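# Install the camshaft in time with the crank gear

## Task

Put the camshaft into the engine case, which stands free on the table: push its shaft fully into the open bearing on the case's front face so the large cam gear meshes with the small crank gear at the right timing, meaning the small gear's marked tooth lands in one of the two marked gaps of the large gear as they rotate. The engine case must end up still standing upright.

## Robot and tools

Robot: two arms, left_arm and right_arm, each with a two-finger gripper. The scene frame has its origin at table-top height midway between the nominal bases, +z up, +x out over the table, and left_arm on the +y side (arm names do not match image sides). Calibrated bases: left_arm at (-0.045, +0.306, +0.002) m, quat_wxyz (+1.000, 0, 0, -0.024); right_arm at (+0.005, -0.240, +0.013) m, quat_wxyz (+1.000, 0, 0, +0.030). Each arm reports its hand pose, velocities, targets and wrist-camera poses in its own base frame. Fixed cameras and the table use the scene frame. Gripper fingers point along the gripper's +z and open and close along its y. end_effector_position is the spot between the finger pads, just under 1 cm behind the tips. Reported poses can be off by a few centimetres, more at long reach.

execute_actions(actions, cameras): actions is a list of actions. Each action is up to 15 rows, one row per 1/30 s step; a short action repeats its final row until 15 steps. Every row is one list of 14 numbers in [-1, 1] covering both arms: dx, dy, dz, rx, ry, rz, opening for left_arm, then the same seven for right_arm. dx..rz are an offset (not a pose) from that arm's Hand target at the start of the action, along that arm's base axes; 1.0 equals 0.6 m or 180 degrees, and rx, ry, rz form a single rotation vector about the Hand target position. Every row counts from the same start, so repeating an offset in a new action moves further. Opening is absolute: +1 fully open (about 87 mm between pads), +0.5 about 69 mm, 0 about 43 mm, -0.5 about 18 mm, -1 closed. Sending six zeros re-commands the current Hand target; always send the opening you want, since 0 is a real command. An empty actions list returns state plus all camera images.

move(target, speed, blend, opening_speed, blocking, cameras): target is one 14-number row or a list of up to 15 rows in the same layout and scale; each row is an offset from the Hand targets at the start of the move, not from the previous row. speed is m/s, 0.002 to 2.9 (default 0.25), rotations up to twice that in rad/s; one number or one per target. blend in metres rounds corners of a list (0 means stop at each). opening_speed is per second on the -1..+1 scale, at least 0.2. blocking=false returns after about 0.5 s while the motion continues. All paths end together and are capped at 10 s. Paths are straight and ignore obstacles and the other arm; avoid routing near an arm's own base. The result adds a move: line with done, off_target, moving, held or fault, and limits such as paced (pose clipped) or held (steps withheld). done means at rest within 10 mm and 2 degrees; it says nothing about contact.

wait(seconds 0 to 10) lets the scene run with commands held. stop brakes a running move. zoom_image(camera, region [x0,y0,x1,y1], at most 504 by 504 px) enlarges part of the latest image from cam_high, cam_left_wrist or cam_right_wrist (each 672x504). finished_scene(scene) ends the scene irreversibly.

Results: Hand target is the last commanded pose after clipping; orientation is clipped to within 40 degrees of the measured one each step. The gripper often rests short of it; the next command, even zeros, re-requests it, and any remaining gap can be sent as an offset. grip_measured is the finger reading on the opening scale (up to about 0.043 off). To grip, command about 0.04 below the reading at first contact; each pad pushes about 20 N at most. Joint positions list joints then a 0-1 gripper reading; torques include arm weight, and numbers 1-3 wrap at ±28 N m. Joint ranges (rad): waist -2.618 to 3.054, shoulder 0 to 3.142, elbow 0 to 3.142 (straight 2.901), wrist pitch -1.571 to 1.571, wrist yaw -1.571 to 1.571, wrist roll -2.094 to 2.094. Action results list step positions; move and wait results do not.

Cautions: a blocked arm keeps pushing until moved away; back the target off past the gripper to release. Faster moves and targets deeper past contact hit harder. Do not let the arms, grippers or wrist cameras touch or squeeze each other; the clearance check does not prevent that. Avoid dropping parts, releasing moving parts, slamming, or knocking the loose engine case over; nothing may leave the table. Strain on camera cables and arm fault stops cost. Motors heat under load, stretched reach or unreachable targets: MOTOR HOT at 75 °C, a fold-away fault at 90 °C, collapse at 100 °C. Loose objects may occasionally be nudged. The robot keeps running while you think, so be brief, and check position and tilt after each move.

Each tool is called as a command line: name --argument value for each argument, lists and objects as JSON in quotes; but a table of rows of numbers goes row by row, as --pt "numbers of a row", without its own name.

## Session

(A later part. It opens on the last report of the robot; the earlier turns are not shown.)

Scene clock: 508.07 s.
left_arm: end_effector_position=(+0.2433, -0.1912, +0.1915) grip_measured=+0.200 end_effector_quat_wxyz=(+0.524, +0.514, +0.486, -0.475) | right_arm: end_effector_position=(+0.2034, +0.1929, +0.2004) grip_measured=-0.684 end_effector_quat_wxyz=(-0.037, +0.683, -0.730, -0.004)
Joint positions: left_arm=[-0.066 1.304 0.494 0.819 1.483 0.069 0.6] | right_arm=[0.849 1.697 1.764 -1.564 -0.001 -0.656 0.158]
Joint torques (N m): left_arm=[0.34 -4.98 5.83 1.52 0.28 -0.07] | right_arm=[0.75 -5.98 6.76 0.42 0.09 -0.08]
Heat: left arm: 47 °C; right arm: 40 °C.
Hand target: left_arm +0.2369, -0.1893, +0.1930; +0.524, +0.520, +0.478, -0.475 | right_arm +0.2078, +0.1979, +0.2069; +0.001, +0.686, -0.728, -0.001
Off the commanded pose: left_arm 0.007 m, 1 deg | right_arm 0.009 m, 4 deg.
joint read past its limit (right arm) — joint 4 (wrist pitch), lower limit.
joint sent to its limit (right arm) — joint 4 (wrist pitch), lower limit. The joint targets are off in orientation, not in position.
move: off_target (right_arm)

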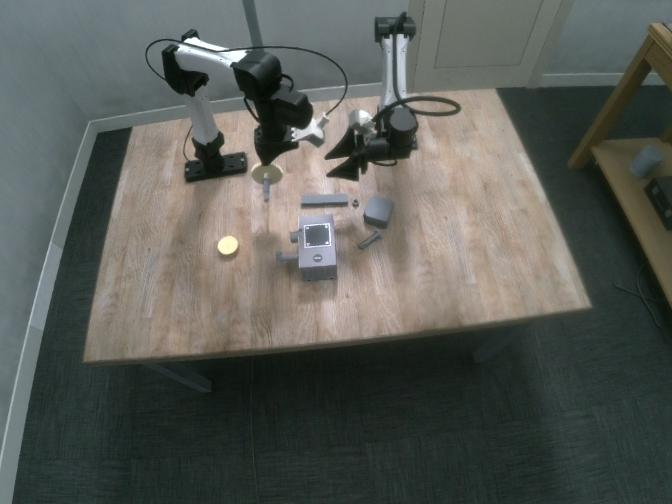

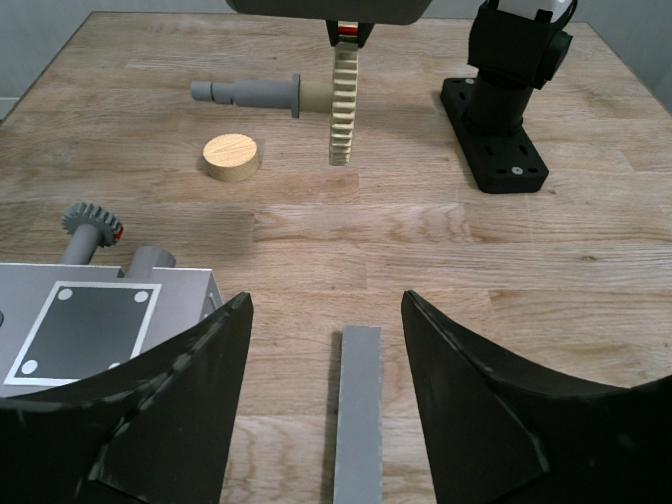

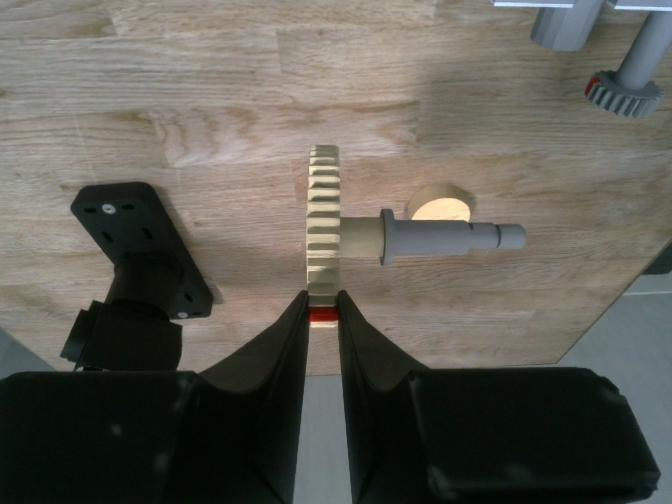

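move --target '[0,0.03,-0.02,-0.083,-0.004,0,0.2, 0,-0.025,-0.007,0.166,-0.01,0,-0.85]' --speed 0.3 --cameras '["all"]'

Scene clock: 536.70 s.
left_arm: end_effector_position=(+0.2371, -0.1729, +0.1831) grip_measured=+0.200 end_effector_quat_wxyz=(+0.540, +0.501, +0.492, -0.464) | right_arm: end_effector_position=(+0.2044, +0.1798, +0.1976) grip_measured=-0.684 end_effector_quat_wxyz=(-0.164, +0.662, -0.710, -0.174)
Joint positions: left_arm=[0.011 1.35 0.382 1.225 1.514 -0.171 0.6] | right_arm=[0.578 1.433 1.467 -1.323 -0.399 -0.865 0.158]
Joint torques (N m): left_arm=[0.32 -2.22 5.37 1.77 -0.08 -0.13] | right_arm=[-0.49 -6.43 4.3 1 -0.45 -0.13]
Motor temperatures (°C): left_arm=[23 29 42 45 26 25 24] | right_arm=[25 34 40 31 27 26 29]
Heat: left arm: 45 °C; right arm: 40 °C.
Hand target: left_arm +0.2369, -0.1713, +0.1809; +0.590, +0.450, +0.409, -0.530 | right_arm +0.2077, +0.1830, +0.2028; -0.188, +0.663, -0.703, -0.178
Off the commanded pose: left_arm 0.003 m, 15 deg | right_arm 0.007 m, 3 deg.
move: off_target (left_arm, right_arm)

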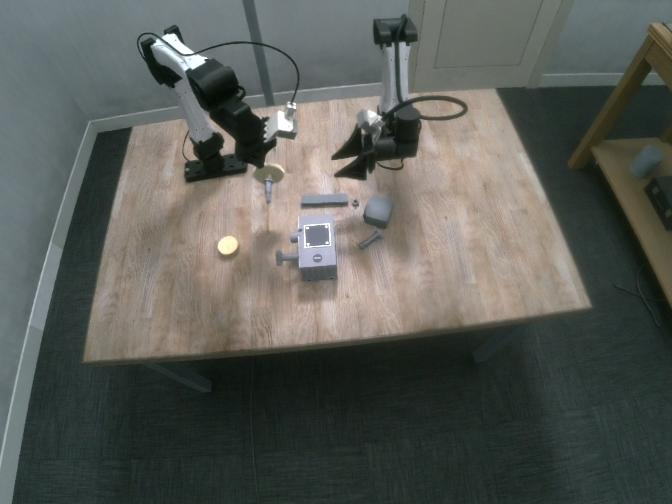

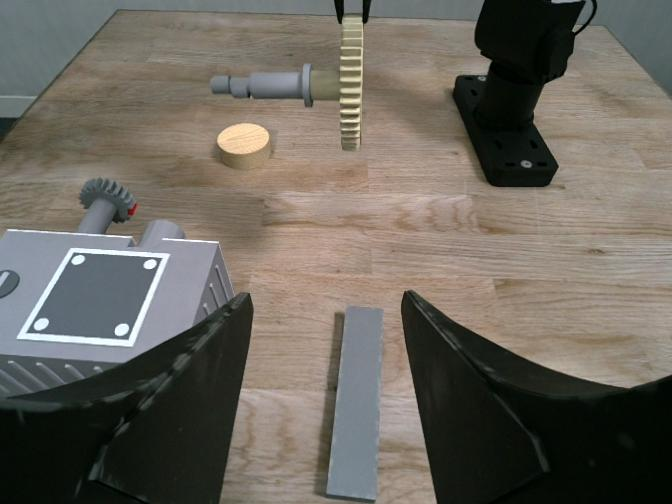

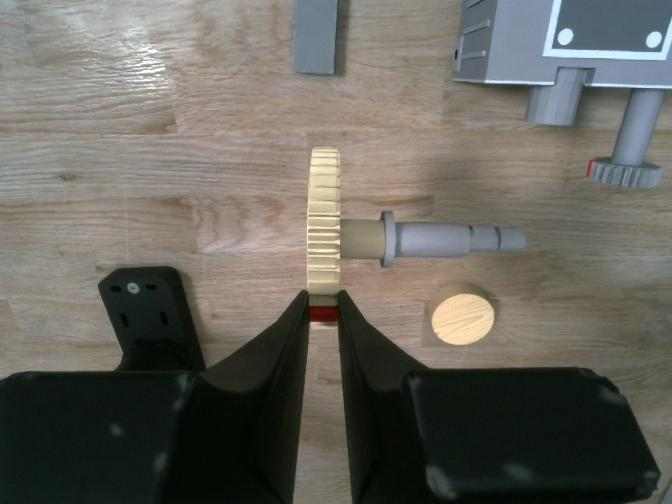

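move --target '[0,0,0,0.083,0.004,0,0.2, 0,-0.01,-0.008,0.083,-0.005,0,-0.85]' --speed 0.3 --cameras '["cam_left_wrist","cam_right_wrist"]'

Scene clock: 545.77 s.
left_arm: end_effector_position=(+0.2335, -0.1730, +0.1770) grip_measured=+0.200 end_effector_quat_wxyz=(+0.522, +0.508, +0.490, -0.478) | right_arm: end_effector_position=(+0.2039, +0.1729, +0.1915) grip_measured=-0.684 end_effector_quat_wxyz=(-0.252, +0.631, -0.686, -0.260)
Joint positions: left_arm=[0.011 1.379 0.389 1.223 1.555 -0.172 0.6] | right_arm=[0.395 1.294 1.257 -1.175 -0.664 -0.969 0.158]
Joint torques (N m): left_arm=[0.29 -2.4 8.65 1.42 0.13 -0.01] | right_arm=[-0.46 -5.23 4.46 1.13 -0.67 -0.14]
Heat: left arm: 45 °C; right arm: 40 °C.
Hand target: left_arm +0.2369, -0.1713, +0.1810; +0.524, +0.520, +0.478, -0.475 | right_arm +0.2077, +0.1769, +0.1979; -0.278, +0.634, -0.672, -0.262
Off the commanded pose: left_arm 0.005 m, 2 deg | right_arm 0.009 m, 3 deg.
joint sent to its limit (left arm) — joint 5 (wrist yaw), upper limit. The joint targets still meet the commanded pose.
move: off_target (right_arm)
Images, in order (width x height): cam_left_wrist 672x504, cam_right_wrist 672x504.

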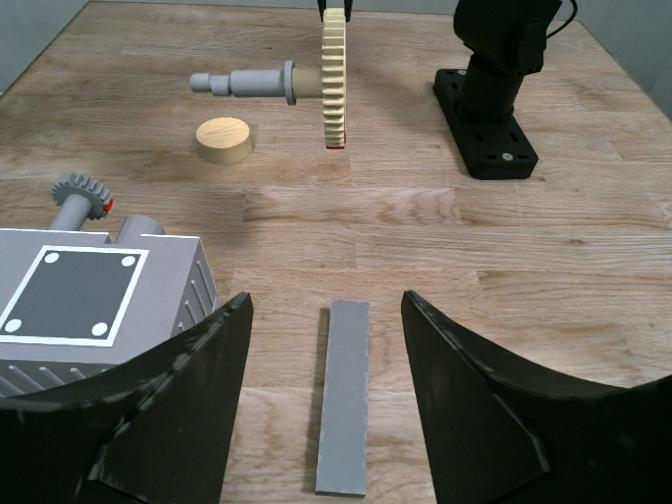

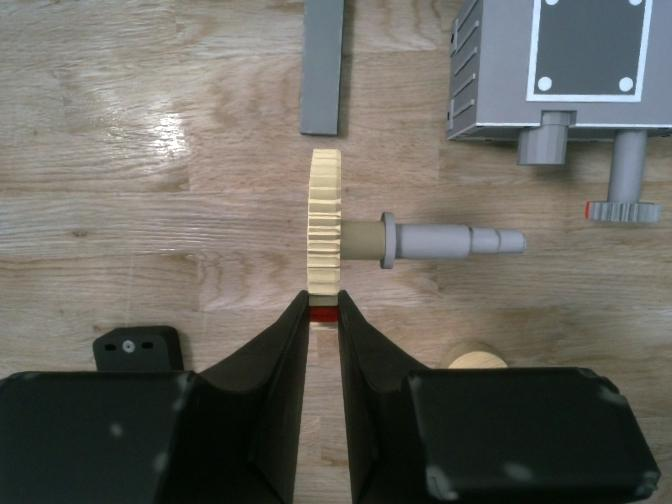

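move --target '[-0.004,-0.1,0.005,0,0.008,0,0.2, 0,0,0,0,0,0,-0.85]' --speed 0.2 --cameras '["cam_left_wrist","cam_high"]'

Scene clock: 568.57 s.
left_arm: end_effector_position=(+0.2296, -0.2289, +0.1711) grip_measured=+0.200 end_effector_quat_wxyz=(+0.501, +0.503, +0.500, -0.496) | right_arm: end_effector_position=(+0.2041, +0.1730, +0.1916) grip_measured=-0.684 end_effector_quat_wxyz=(-0.253, +0.631, -0.685, -0.260)
Joint positions: left_arm=[-0.23 1.351 0.447 0.877 1.339 0.035 0.6] | right_arm=[0.395 1.294 1.257 -1.174 -0.664 -0.969 0.158]
Joint torques (N m): left_arm=[-0.94 -5.14 9.36 1.58 -0.07 0.08] | right_arm=[-0.44 -5.24 4.46 1.12 -0.69 -0.14]
Heat: left arm: 44 °C; right arm: 38 °C.
Hand target: left_arm +0.2345, -0.2313, +0.1840; +0.518, +0.514, +0.485, -0.482 | right_arm +0.2077, +0.1769, +0.1979; -0.278, +0.634, -0.672, -0.262
Off the commanded pose: left_arm 0.014 m, 3 deg | right_arm 0.008 m, 3 deg.
move: off_target (left_arm, right_arm)
Images, in order (width x height): cam_high 672x504, cam_left_wrist 672x504.

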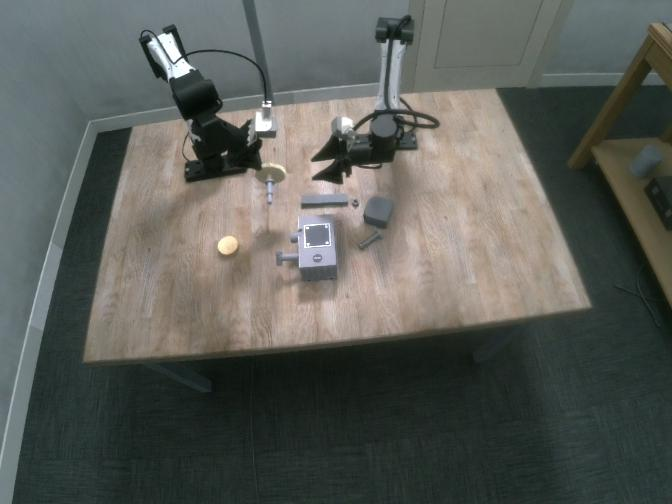

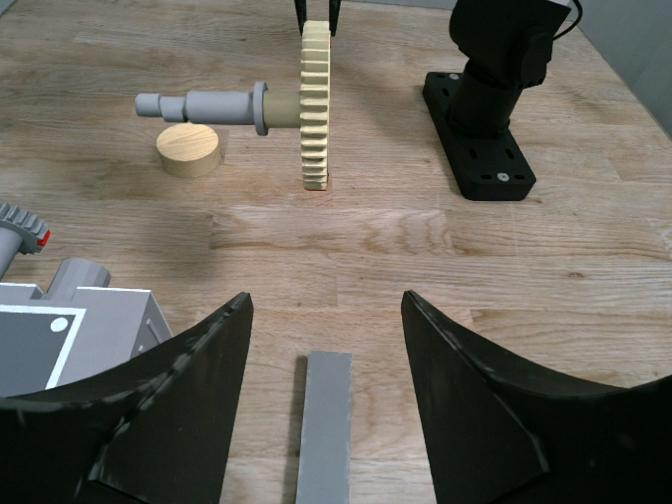

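zoom_image --camera "cam_left_wrist" --region '[260, 10, 380, 200]'

Scaled by 2.653 from the camera's 672x504 image, which has a finer 960x720 frame.

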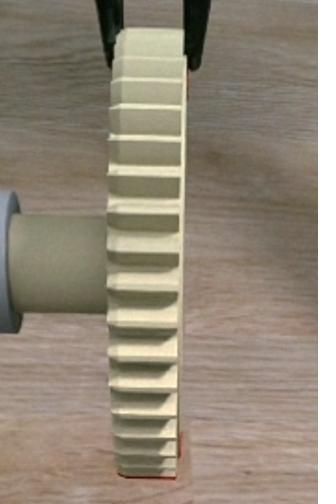

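move --target '[0.0125,-0.05,0.04,0,0,0,0.2, 0,0,0,0,0,0,-0.85]' --speed 0.15 --cameras '["cam_left_wrist","cam_right_wrist"]'

Scene clock: 596.67 s.
left_arm: end_effector_position=(+0.2380, -0.2588, +0.1935) grip_measured=+0.200 end_effector_quat_wxyz=(+0.500, +0.505, +0.501, -0.494) | right_arm: end_effector_position=(+0.2041, +0.1730, +0.1916) grip_measured=-0.684 end_effector_quat_wxyz=(-0.253, +0.631, -0.685, -0.260)
Joint positions: left_arm=[-0.339 1.351 0.562 0.755 1.23 0.043 0.6] | right_arm=[0.395 1.294 1.257 -1.174 -0.664 -0.969 0.158]
Joint torques (N m): left_arm=[-0.92 -5.41 9.94 1.64 -0.07 0.08] | right_arm=[-0.49 -5.26 4.46 1.12 -0.69 -0.14]
Heat: left arm: 44 °C; right arm: 37 °C.
Hand target: left_arm +0.2420, -0.2613, +0.2080; +0.518, +0.514, +0.485, -0.482 | right_arm +0.2077, +0.1769, +0.1979; -0.278, +0.634, -0.672, -0.262
Off the commanded pose: left_arm 0.015 m, 3 deg | right_arm 0.008 m, 3 deg.
move: off_target (left_arm, right_arm)
Images, in order (width x height): cam_left_wrist 672x504, cam_right_wrist 672x504.

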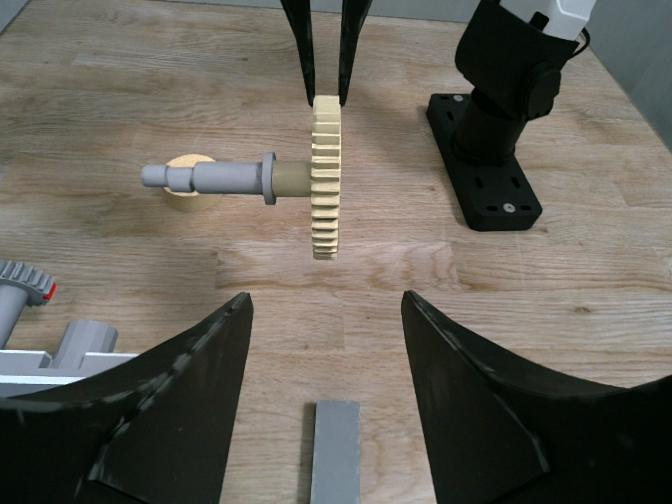

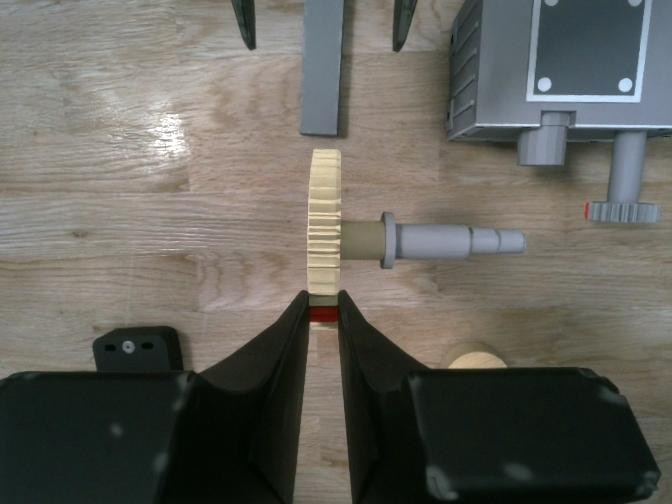

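move --target '[0.003,-0.058,0.001,0,0,0,0.2, 0,0,0,0,0,0,-0.85]' --speed 0.1 --cameras '["cam_left_wrist","cam_right_wrist"]'

Scene clock: 603.00 s.
left_arm: end_effector_position=(+0.2371, -0.2918, +0.2019) grip_measured=+0.200 end_effector_quat_wxyz=(+0.507, +0.510, +0.493, -0.490) | right_arm: end_effector_position=(+0.2041, +0.1730, +0.1916) grip_measured=-0.684 end_effector_quat_wxyz=(-0.253, +0.631, -0.685, -0.260)
Joint positions: left_arm=[-0.459 1.384 0.616 0.754 1.111 0.046 0.6] | right_arm=[0.395 1.294 1.257 -1.174 -0.664 -0.969 0.158]
Joint torques (N m): left_arm=[-0.88 -3.17 10.07 1.81 -0.08 0.07] | right_arm=[-0.47 -5.23 4.44 1.12 -0.7 -0.13]
Heat: left arm: 44 °C; right arm: 37 °C.
Hand target: left_arm +0.2437, -0.2961, +0.2085; +0.518, +0.514, +0.485, -0.482 | right_arm +0.2077, +0.1769, +0.1979; -0.278, +0.634, -0.672, -0.262
Off the commanded pose: left_arm 0.010 m, 2 deg | right_arm 0.008 m, 3 deg.
move: off_target (right_arm)
Images, in order (width x height): cam_left_wrist 672x504, cam_right_wrist 672x504.

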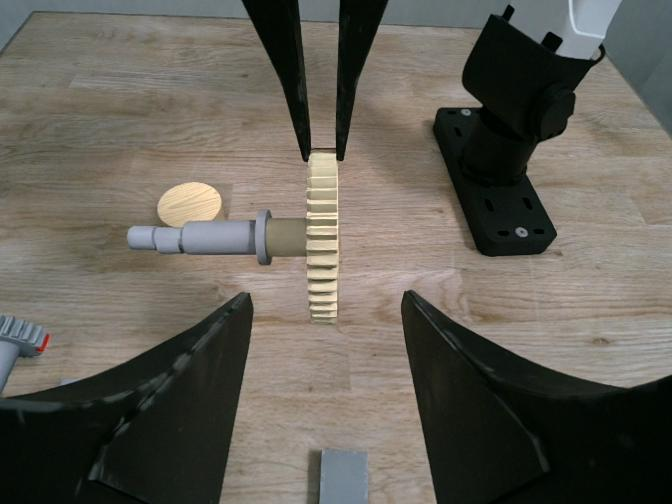

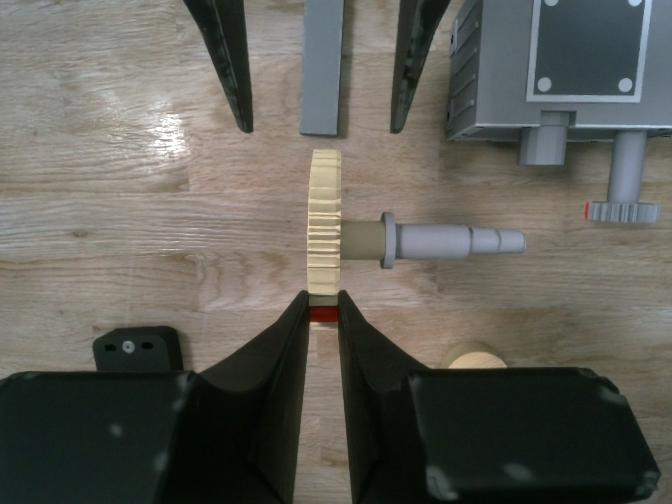

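move --target '[0.0015,-0.03,-0.012,0,0,0,0.2, 0,0,0,0,0,0,-0.85]' --speed 0.1 --cameras '["all"]'

Scene clock: 628.93 s.
left_arm: end_effector_position=(+0.2369, -0.3090, +0.1920) grip_measured=+0.200 end_effector_quat_wxyz=(+0.500, +0.509, +0.500, -0.492) | right_arm: end_effector_position=(+0.2041, +0.1730, +0.1916) grip_measured=-0.684 end_effector_quat_wxyz=(-0.253, +0.631, -0.685, -0.260)
Joint positions: left_arm=[-0.517 1.439 0.63 0.774 1.054 0.047 0.6] | right_arm=[0.395 1.294 1.257 -1.174 -0.664 -0.969 0.158]
Joint torques (N m): left_arm=[-0.83 -3.48 9.96 2.09 -0.09 0.07] | right_arm=[-0.44 -5.22 4.46 1.12 -0.69 -0.14]
Heat: left arm: 46 °C; right arm: 37 °C.
Hand target: left_arm +0.2446, -0.3142, +0.2013; +0.518, +0.514, +0.485, -0.482 | right_arm +0.2077, +0.1769, +0.1979; -0.278, +0.634, -0.672, -0.262
Off the commanded pose: left_arm 0.013 m, 3 deg | right_arm 0.008 m, 3 deg.
move: off_target (left_arm, right_arm)

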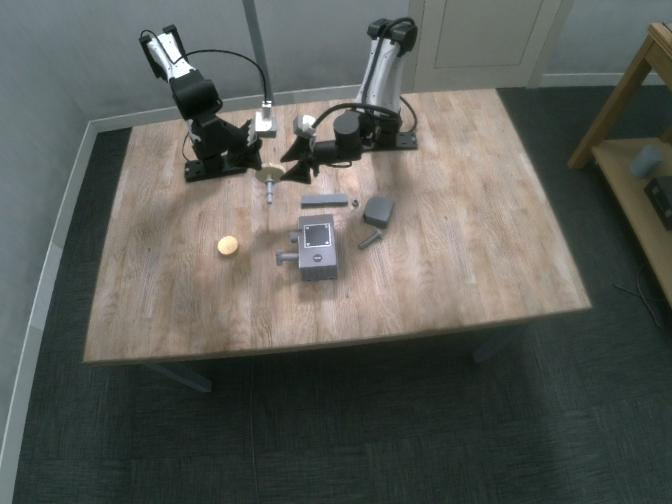

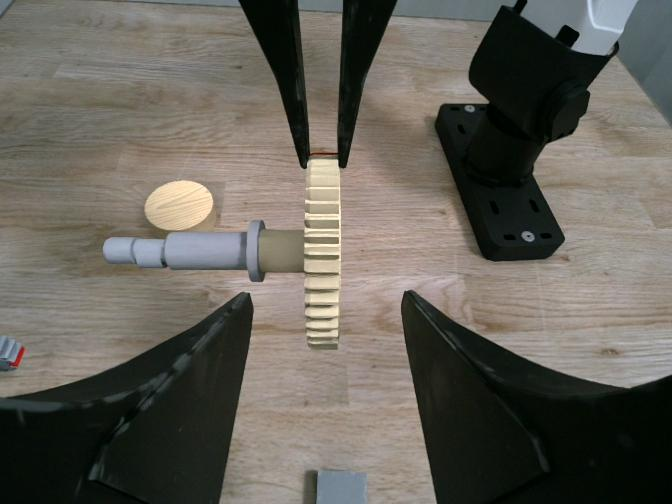

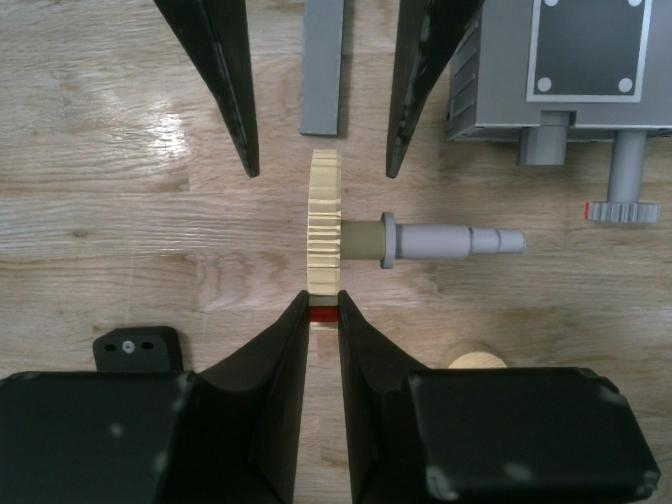

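move --target '[0,0,0,0,0,0,-0.8, 0,0,0,0,0,0,-0.85]' --speed 0.1 --opening_speed 0.5 --cameras '["all"]'

Scene clock: 637.23 s.
left_arm: end_effector_position=(+0.2374, -0.3090, +0.1922) grip_measured=-0.647 end_effector_quat_wxyz=(+0.501, +0.508, +0.500, -0.491) | right_arm: end_effector_position=(+0.2040, +0.1733, +0.1918) grip_measured=-0.684 end_effector_quat_wxyz=(-0.253, +0.632, -0.685, -0.261)
Joint positions: left_arm=[-0.517 1.439 0.63 0.775 1.052 0.048 0.176] | right_arm=[0.395 1.294 1.257 -1.174 -0.666 -0.97 0.158]
Joint torques (N m): left_arm=[-0.84 -3.45 9.99 2.07 -0.06 0.06] | right_arm=[-0.44 -5.23 4.44 1.11 -0.68 -0.13]
Heat: left arm: 45 °C; right arm: 37 °C.
Hand target: left_arm +0.2446, -0.3142, +0.2013; +0.518, +0.514, +0.485, -0.482 | right_arm +0.2077, +0.1770, +0.1979; -0.278, +0.634, -0.672, -0.262
Off the commanded pose: left_arm 0.013 m, 3 deg | right_arm 0.008 m, 3 deg.
move: off_target (left_arm, right_arm)

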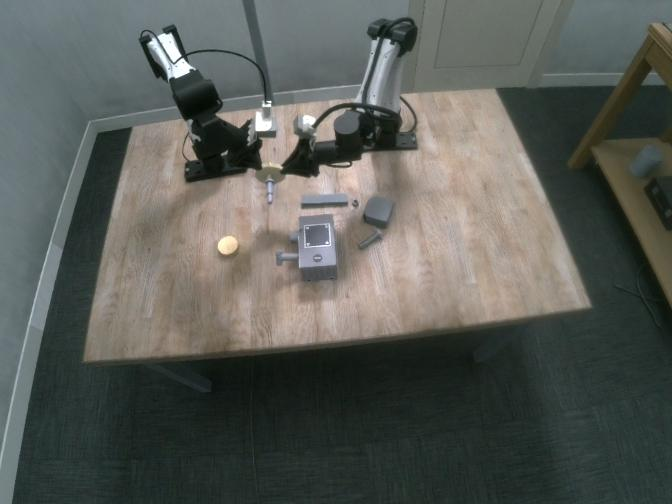

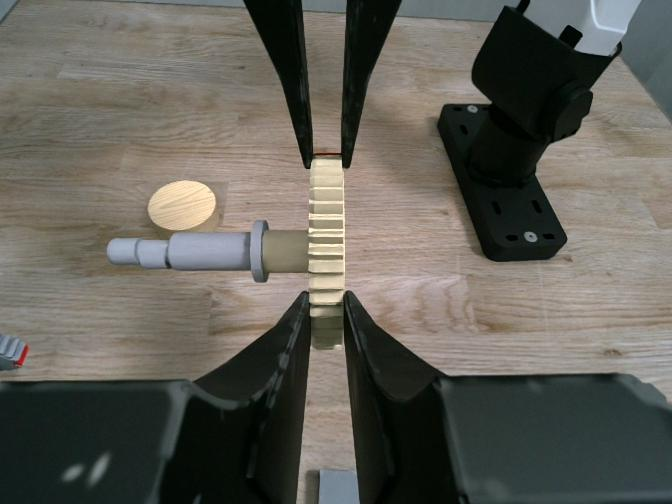

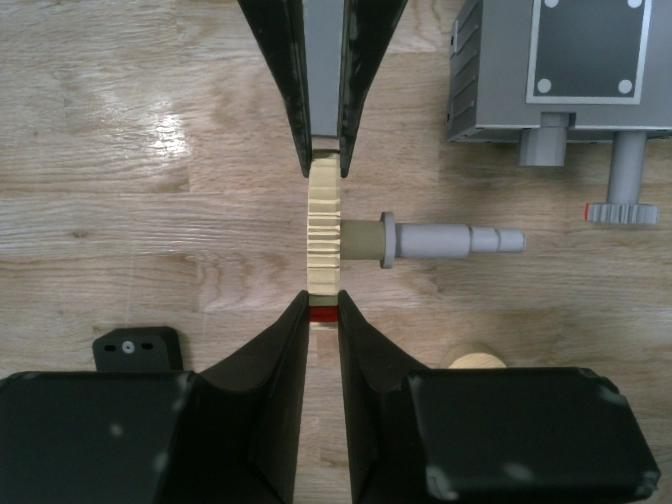

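move --pt "0 0 0 0 0 0 -0.85 0 0 0 0 0 0 -0.4" --pt "0 0 0 0 0 0 -0.85 -0.005 -0.17 0.19 0 0 0 -0.4" --speed '[0.1,0.2]' --opening_speed 0.5 --cameras '["all"]'

Scene clock: 646.47 s.
left_arm: end_effector_position=(+0.2382, -0.3092, +0.1893) grip_measured=-0.647 end_effector_quat_wxyz=(+0.498, +0.507, +0.504, -0.491) | right_arm: end_effector_position=(+0.2052, +0.0774, +0.3086) grip_measured=-0.400 end_effector_quat_wxyz=(+0.384, -0.578, +0.707, +0.138)
Joint positions: left_arm=[-0.517 1.446 0.63 0.771 1.049 0.048 0.176] | right_arm=[-0.036 1.155 1.628 -1.548 -0.71 -1.22 0.3]
Joint torques (N m): left_arm=[-0.84 -4.1 9.95 2.12 -0.01 0.06] | right_arm=[-0.27 -0.76 5.44 0.85 -0.35 -0.09]
Heat: left arm: 46 °C; right arm: 37 °C.
Hand target: left_arm +0.2446, -0.3142, +0.2014; +0.518, +0.514, +0.485, -0.482 | right_arm +0.2047, +0.0749, +0.3120; +0.278, -0.634, +0.672, +0.262
Off the commanded pose: left_arm 0.014 m, 3 deg | right_arm 0.004 m, 20 deg.
joint sent to its limit (right arm) — joint 4 (wrist pitch), lower limit. The joint targets are off in orientation, not in position.
move: off_target (left_arm, right_arm)

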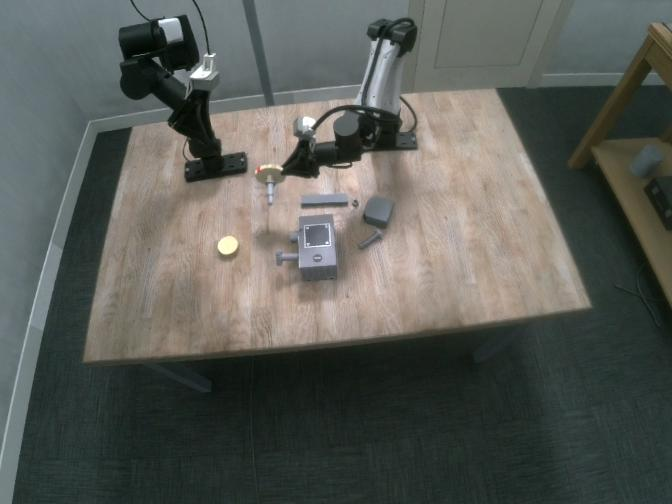

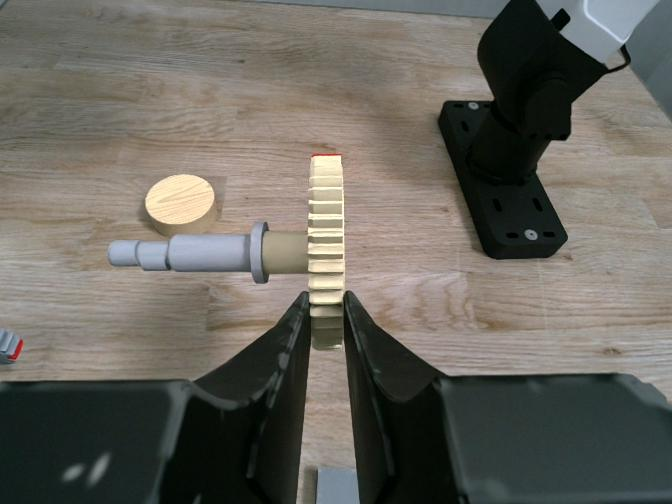

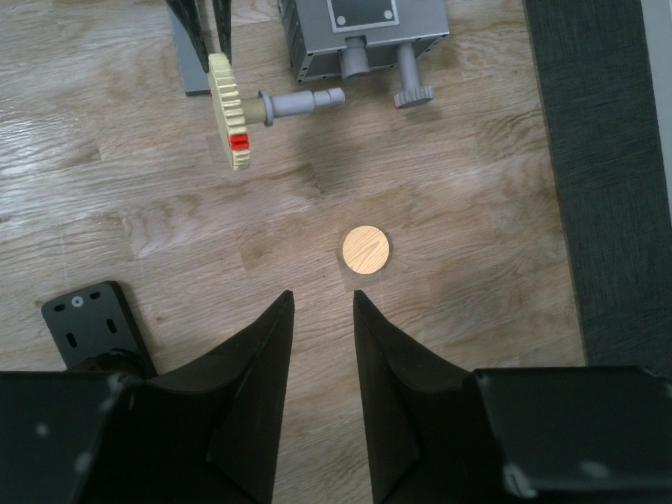

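move --target '[0,0,0,0,0,0,-0.85, 0.16,-0.29,-0.18,0.0155,0.528,-0.83,0.5]' --speed 0.5 --cameras '["cam_high","cam_right_wrist"]'

Scene clock: 686.60 s.
left_arm: end_effector_position=(+0.2382, -0.3092, +0.1893) grip_measured=-0.647 end_effector_quat_wxyz=(+0.498, +0.507, +0.504, -0.491) | right_arm: end_effector_position=(+0.2990, -0.0960, +0.1986) grip_measured=+0.500 end_effector_quat_wxyz=(-0.029, +0.707, +0.688, +0.160)
Joint positions: left_arm=[-0.517 1.446 0.63 0.771 1.049 0.048 0.176] | right_arm=[-0.6 1.784 1.769 -1.548 -0.327 0.999 0.75]
Joint torques (N m): left_arm=[-0.85 -4.1 9.94 2.12 -0.01 0.07] | right_arm=[-0.46 -6.57 6.52 0.13 -0.14 0.05]
Heat: left arm: 47 °C; right arm: 37 °C.
Hand target: left_arm +0.2446, -0.3142, +0.2014; +0.518, +0.514, +0.485, -0.482 | right_arm +0.3006, -0.0991, +0.2039; -0.122, +0.696, +0.697, +0.123
Off the commanded pose: left_arm 0.015 m, 3 deg | right_arm 0.006 m, 12 deg.
joint sent to its limit (right arm) — joint 4 (wrist pitch), lower limit. The joint targets are off in orientation, not in position.
move: off_target (left_arm, right_arm)
Images, in order (width x height): cam_high 672x504, cam_right_wrist 672x504.

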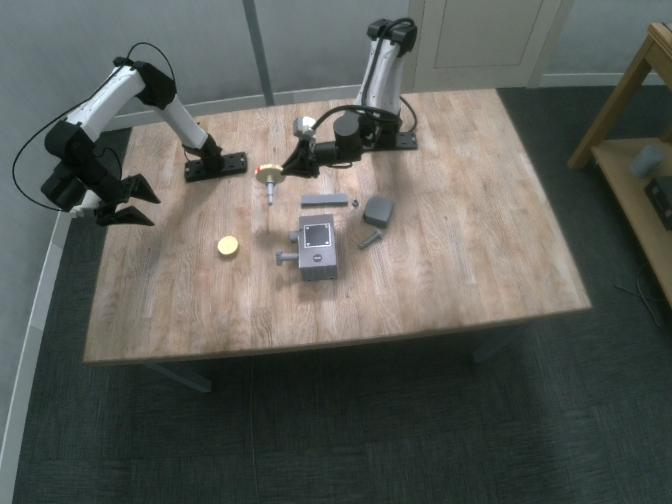

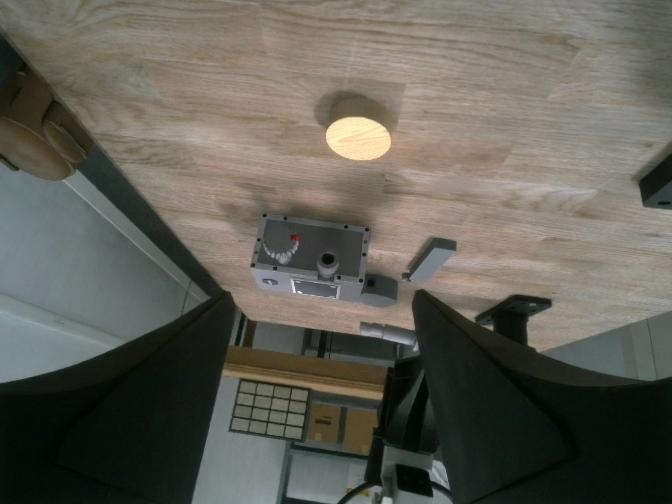

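Now rotate the left arm into approach pose.

move --pt "0 -0.06 -0.01 0 0 0 -0.85 0 0 0 0 0 0 0.5" --pt "0.007 -0.134 -0.08 0.240 0.284 0.4714 -0.85 0 0 0 0 0 0 0.5" --speed 0.3 --blend 0.03 --cameras '["all"]'

Scene clock: 695.83 s.
left_arm: end_effector_position=(+0.2461, -0.3978, +0.1535) grip_measured=-0.647 end_effector_quat_wxyz=(+0.251, -0.020, +0.968, -0.009) | right_arm: end_effector_position=(+0.2991, -0.0960, +0.1986) grip_measured=+0.500 end_effector_quat_wxyz=(-0.029, +0.707, +0.688, +0.160)
Joint positions: left_arm=[-1.108 2.236 2.308 -1.393 -0.447 -1.092 0.177] | right_arm=[-0.6 1.784 1.769 -1.548 -0.327 1 0.75]
Joint torques (N m): left_arm=[-0.47 -8.9 9.77 0.53 -0.67 -0.16] | right_arm=[-0.43 -6.56 6.49 0.13 -0.14 0.01]
Heat: left arm: 46 °C; right arm: 37 °C.
Hand target: left_arm +0.2489, -0.3946, +0.1534; +0.258, -0.023, +0.966, +0.006 | right_arm +0.3006, -0.0991, +0.2039; -0.122, +0.696, +0.697, +0.123
Off the commanded pose: left_arm 0.004 m, 2 deg | right_arm 0.006 m, 12 deg.
joint sent to its limit (right arm) — joint 4 (wrist pitch), lower limit. The joint targets are off in orientation, not in position.
move: off_target (right_arm); blend cut to 0.0185 m at target 1

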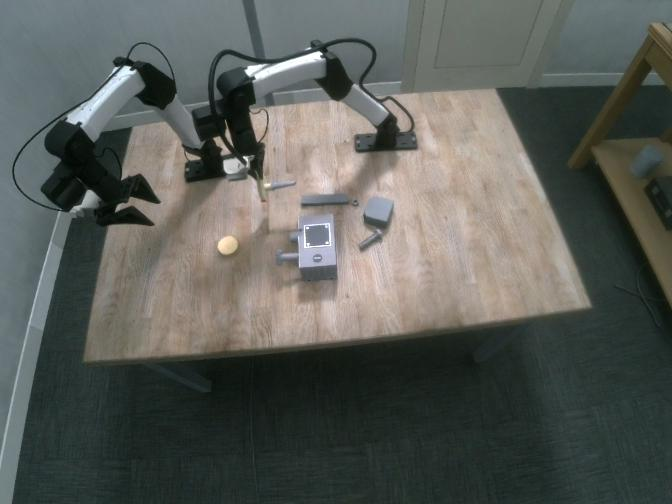

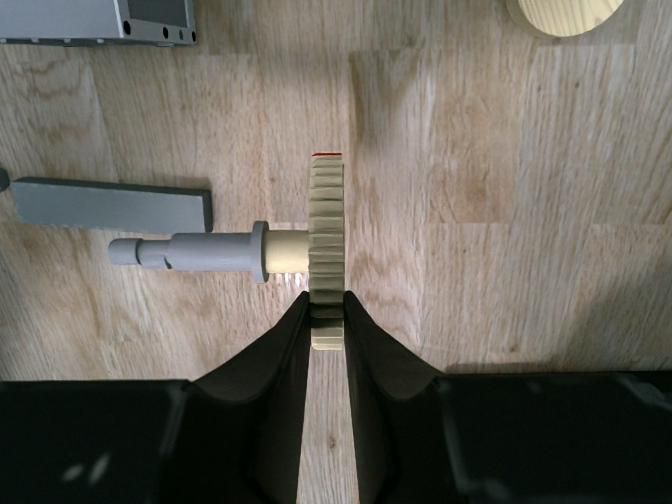

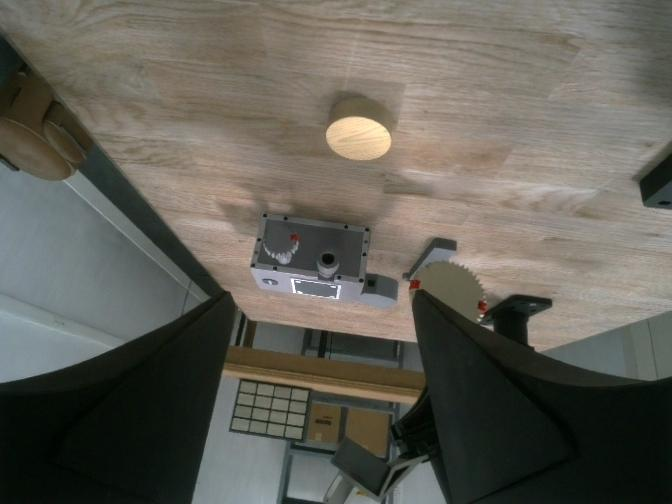

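zoom_image --camera "cam_right_wrist" --region '[240, 200, 500, 340]'

zoom_image --camera "cam_right_wrist" --region '[245, 205, 385, 305]'

Scaled by 1.938 from the camera's 672x504 image, which has a finer 960x720 frame.

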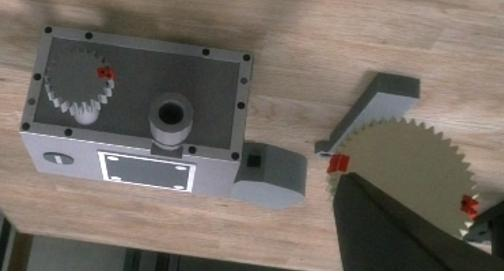

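Scaled by 3.600 from the camera's 672x504 image, which has a finer 960x720 frame.

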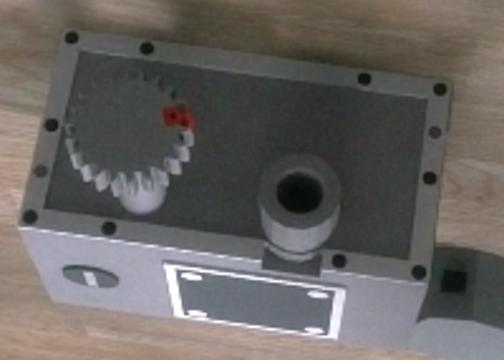

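move --target '[0,0,-0.09,-0.122,-0.006,0,-0.85, 0,0,0,0,0,0,0.5]' --speed 0.2 --cameras '["all"]'

Scene clock: 775.63 s.
left_arm: end_effector_position=(+0.2465, -0.3935, +0.0873) grip_measured=-0.647 end_effector_quat_wxyz=(+0.252, -0.063, +0.952, -0.161) | right_arm: end_effector_position=(+0.2991, -0.0960, +0.1986) grip_measured=+0.500 end_effector_quat_wxyz=(-0.029, +0.707, +0.688, +0.160)
Joint positions: left_arm=[-1.047 1.895 1.457 -0.597 -0.301 -1.096 0.177] | right_arm=[-0.6 1.784 1.769 -1.548 -0.327 1 0.75]
Joint torques (N m): left_arm=[0.23 -10.99 6.84 1.53 -0.16 -0.15] | right_arm=[-0.42 -6.56 6.49 0.12 -0.15 0.01]
Motor temperatures (°C): left_arm=[23 38 44 35 27 25 26] | right_arm=[25 35 39 30 27 26 28]
Heat: left arm: 44 °C; right arm: 39 °C.
Hand target: left_arm +0.2489, -0.3946, +0.0993; +0.258, -0.072, +0.947, -0.178 | right_arm +0.3006, -0.0991, +0.2039; -0.122, +0.696, +0.697, +0.123
Off the commanded pose: left_arm 0.012 m, 2 deg | right_arm 0.006 m, 12 deg.
joint sent to its limit (right arm) — joint 4 (wrist pitch), lower limit. The joint targets are off in orientation, not in position.
move: off_target (left_arm, right_arm)

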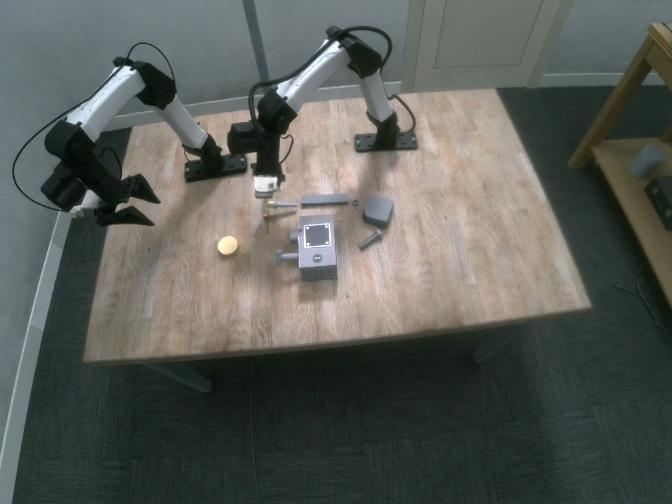

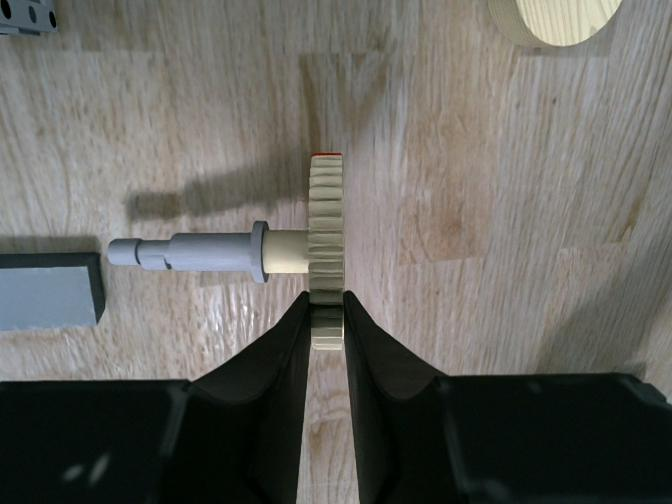

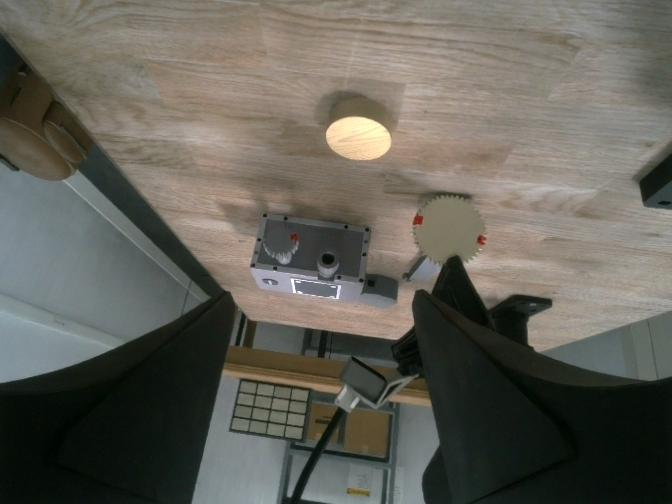

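zoom_image --camera "cam_right_wrist" --region '[390, 170, 510, 280]'

Scaled by 4.200 from the camera's 672x504 image, which has a finer 960x720 frame.

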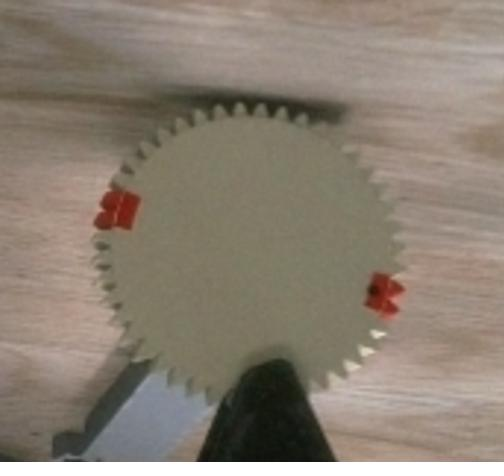

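move --target '[0,0,-0.022,0,0,0,-0.85, 0,0,0,0,0,0,0.5]' --speed 0.08 --cameras '["cam_left_wrist","cam_right_wrist"]'

zoom_image --camera "cam_left_wrist" --region '[90, 130, 370, 360]'

zoom_image --camera "cam_right_wrist" --region '[390, 160, 510, 270]'

Scene clock: 791.77 s.
left_arm: end_effector_position=(+0.2492, -0.3982, +0.0867) grip_measured=-0.647 end_effector_quat_wxyz=(+0.260, -0.066, +0.947, -0.176) | right_arm: end_effector_position=(+0.2991, -0.0960, +0.1986) grip_measured=+0.500 end_effector_quat_wxyz=(-0.029, +0.707, +0.688, +0.160)
Joint positions: left_arm=[-1.047 1.889 1.429 -0.54 -0.301 -1.097 0.177] | right_arm=[-0.6 1.784 1.769 -1.548 -0.327 1 0.75]
Joint torques (N m): left_arm=[0.2 -9.66 5.63 1.54 -0.16 -0.14] | right_arm=[-0.46 -6.56 6.48 0.13 -0.14 0.01]
Heat: left arm: 44 °C; right arm: 39 °C.
Hand target: left_arm +0.2489, -0.3946, +0.0863; +0.258, -0.072, +0.947, -0.178 | right_arm +0.3006, -0.0991, +0.2039; -0.122, +0.696, +0.697, +0.123
Off the commanded pose: left_arm 0.004 m, 1 deg | right_arm 0.006 m, 12 deg.
joint sent to its limit (right arm) — joint 4 (wrist pitch), lower limit. The joint targets are off in orientation, not in position.
move: off_target (right_arm)
Images, in order (width x height): cam_left_wrist 672x504, cam_right_wrist 672x504.

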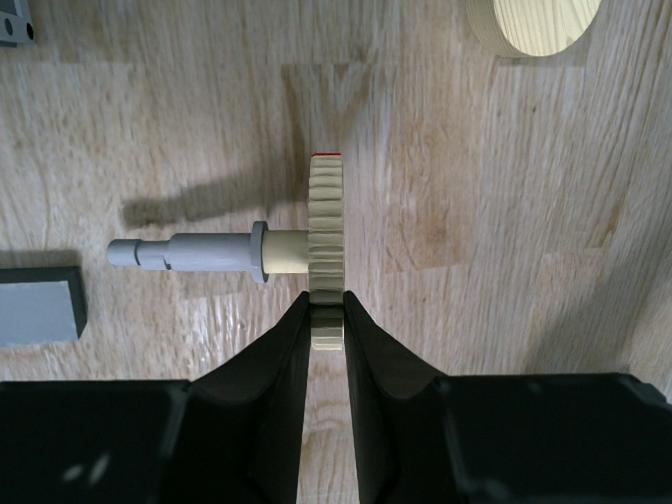

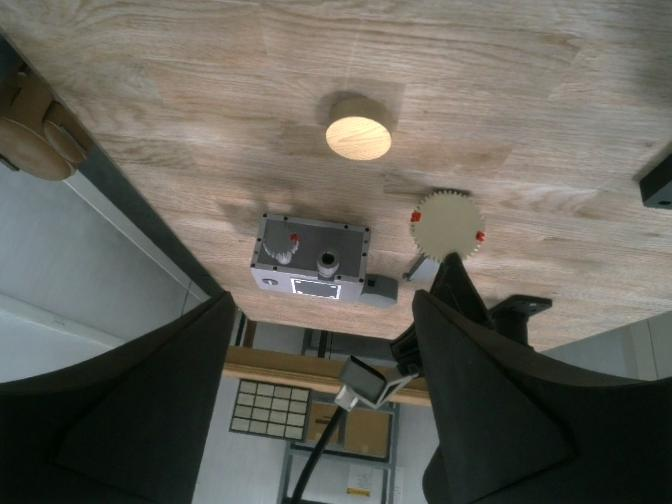

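Scaled by 1.800 from the camera's 672x504 image, which has a finer 960x720 frame.

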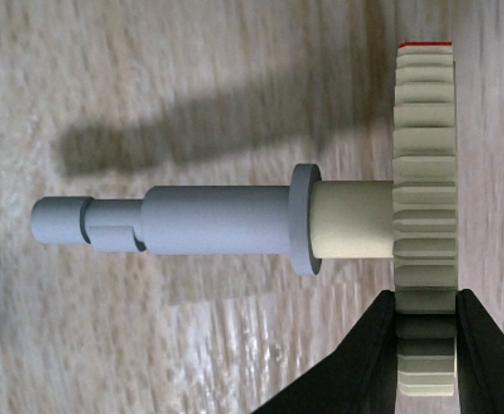

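Scaled by 4.200 from the camera's 672x504 image, which has a finer 960x720 frame.

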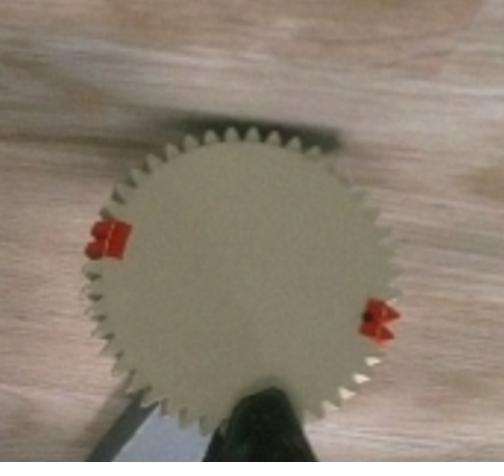

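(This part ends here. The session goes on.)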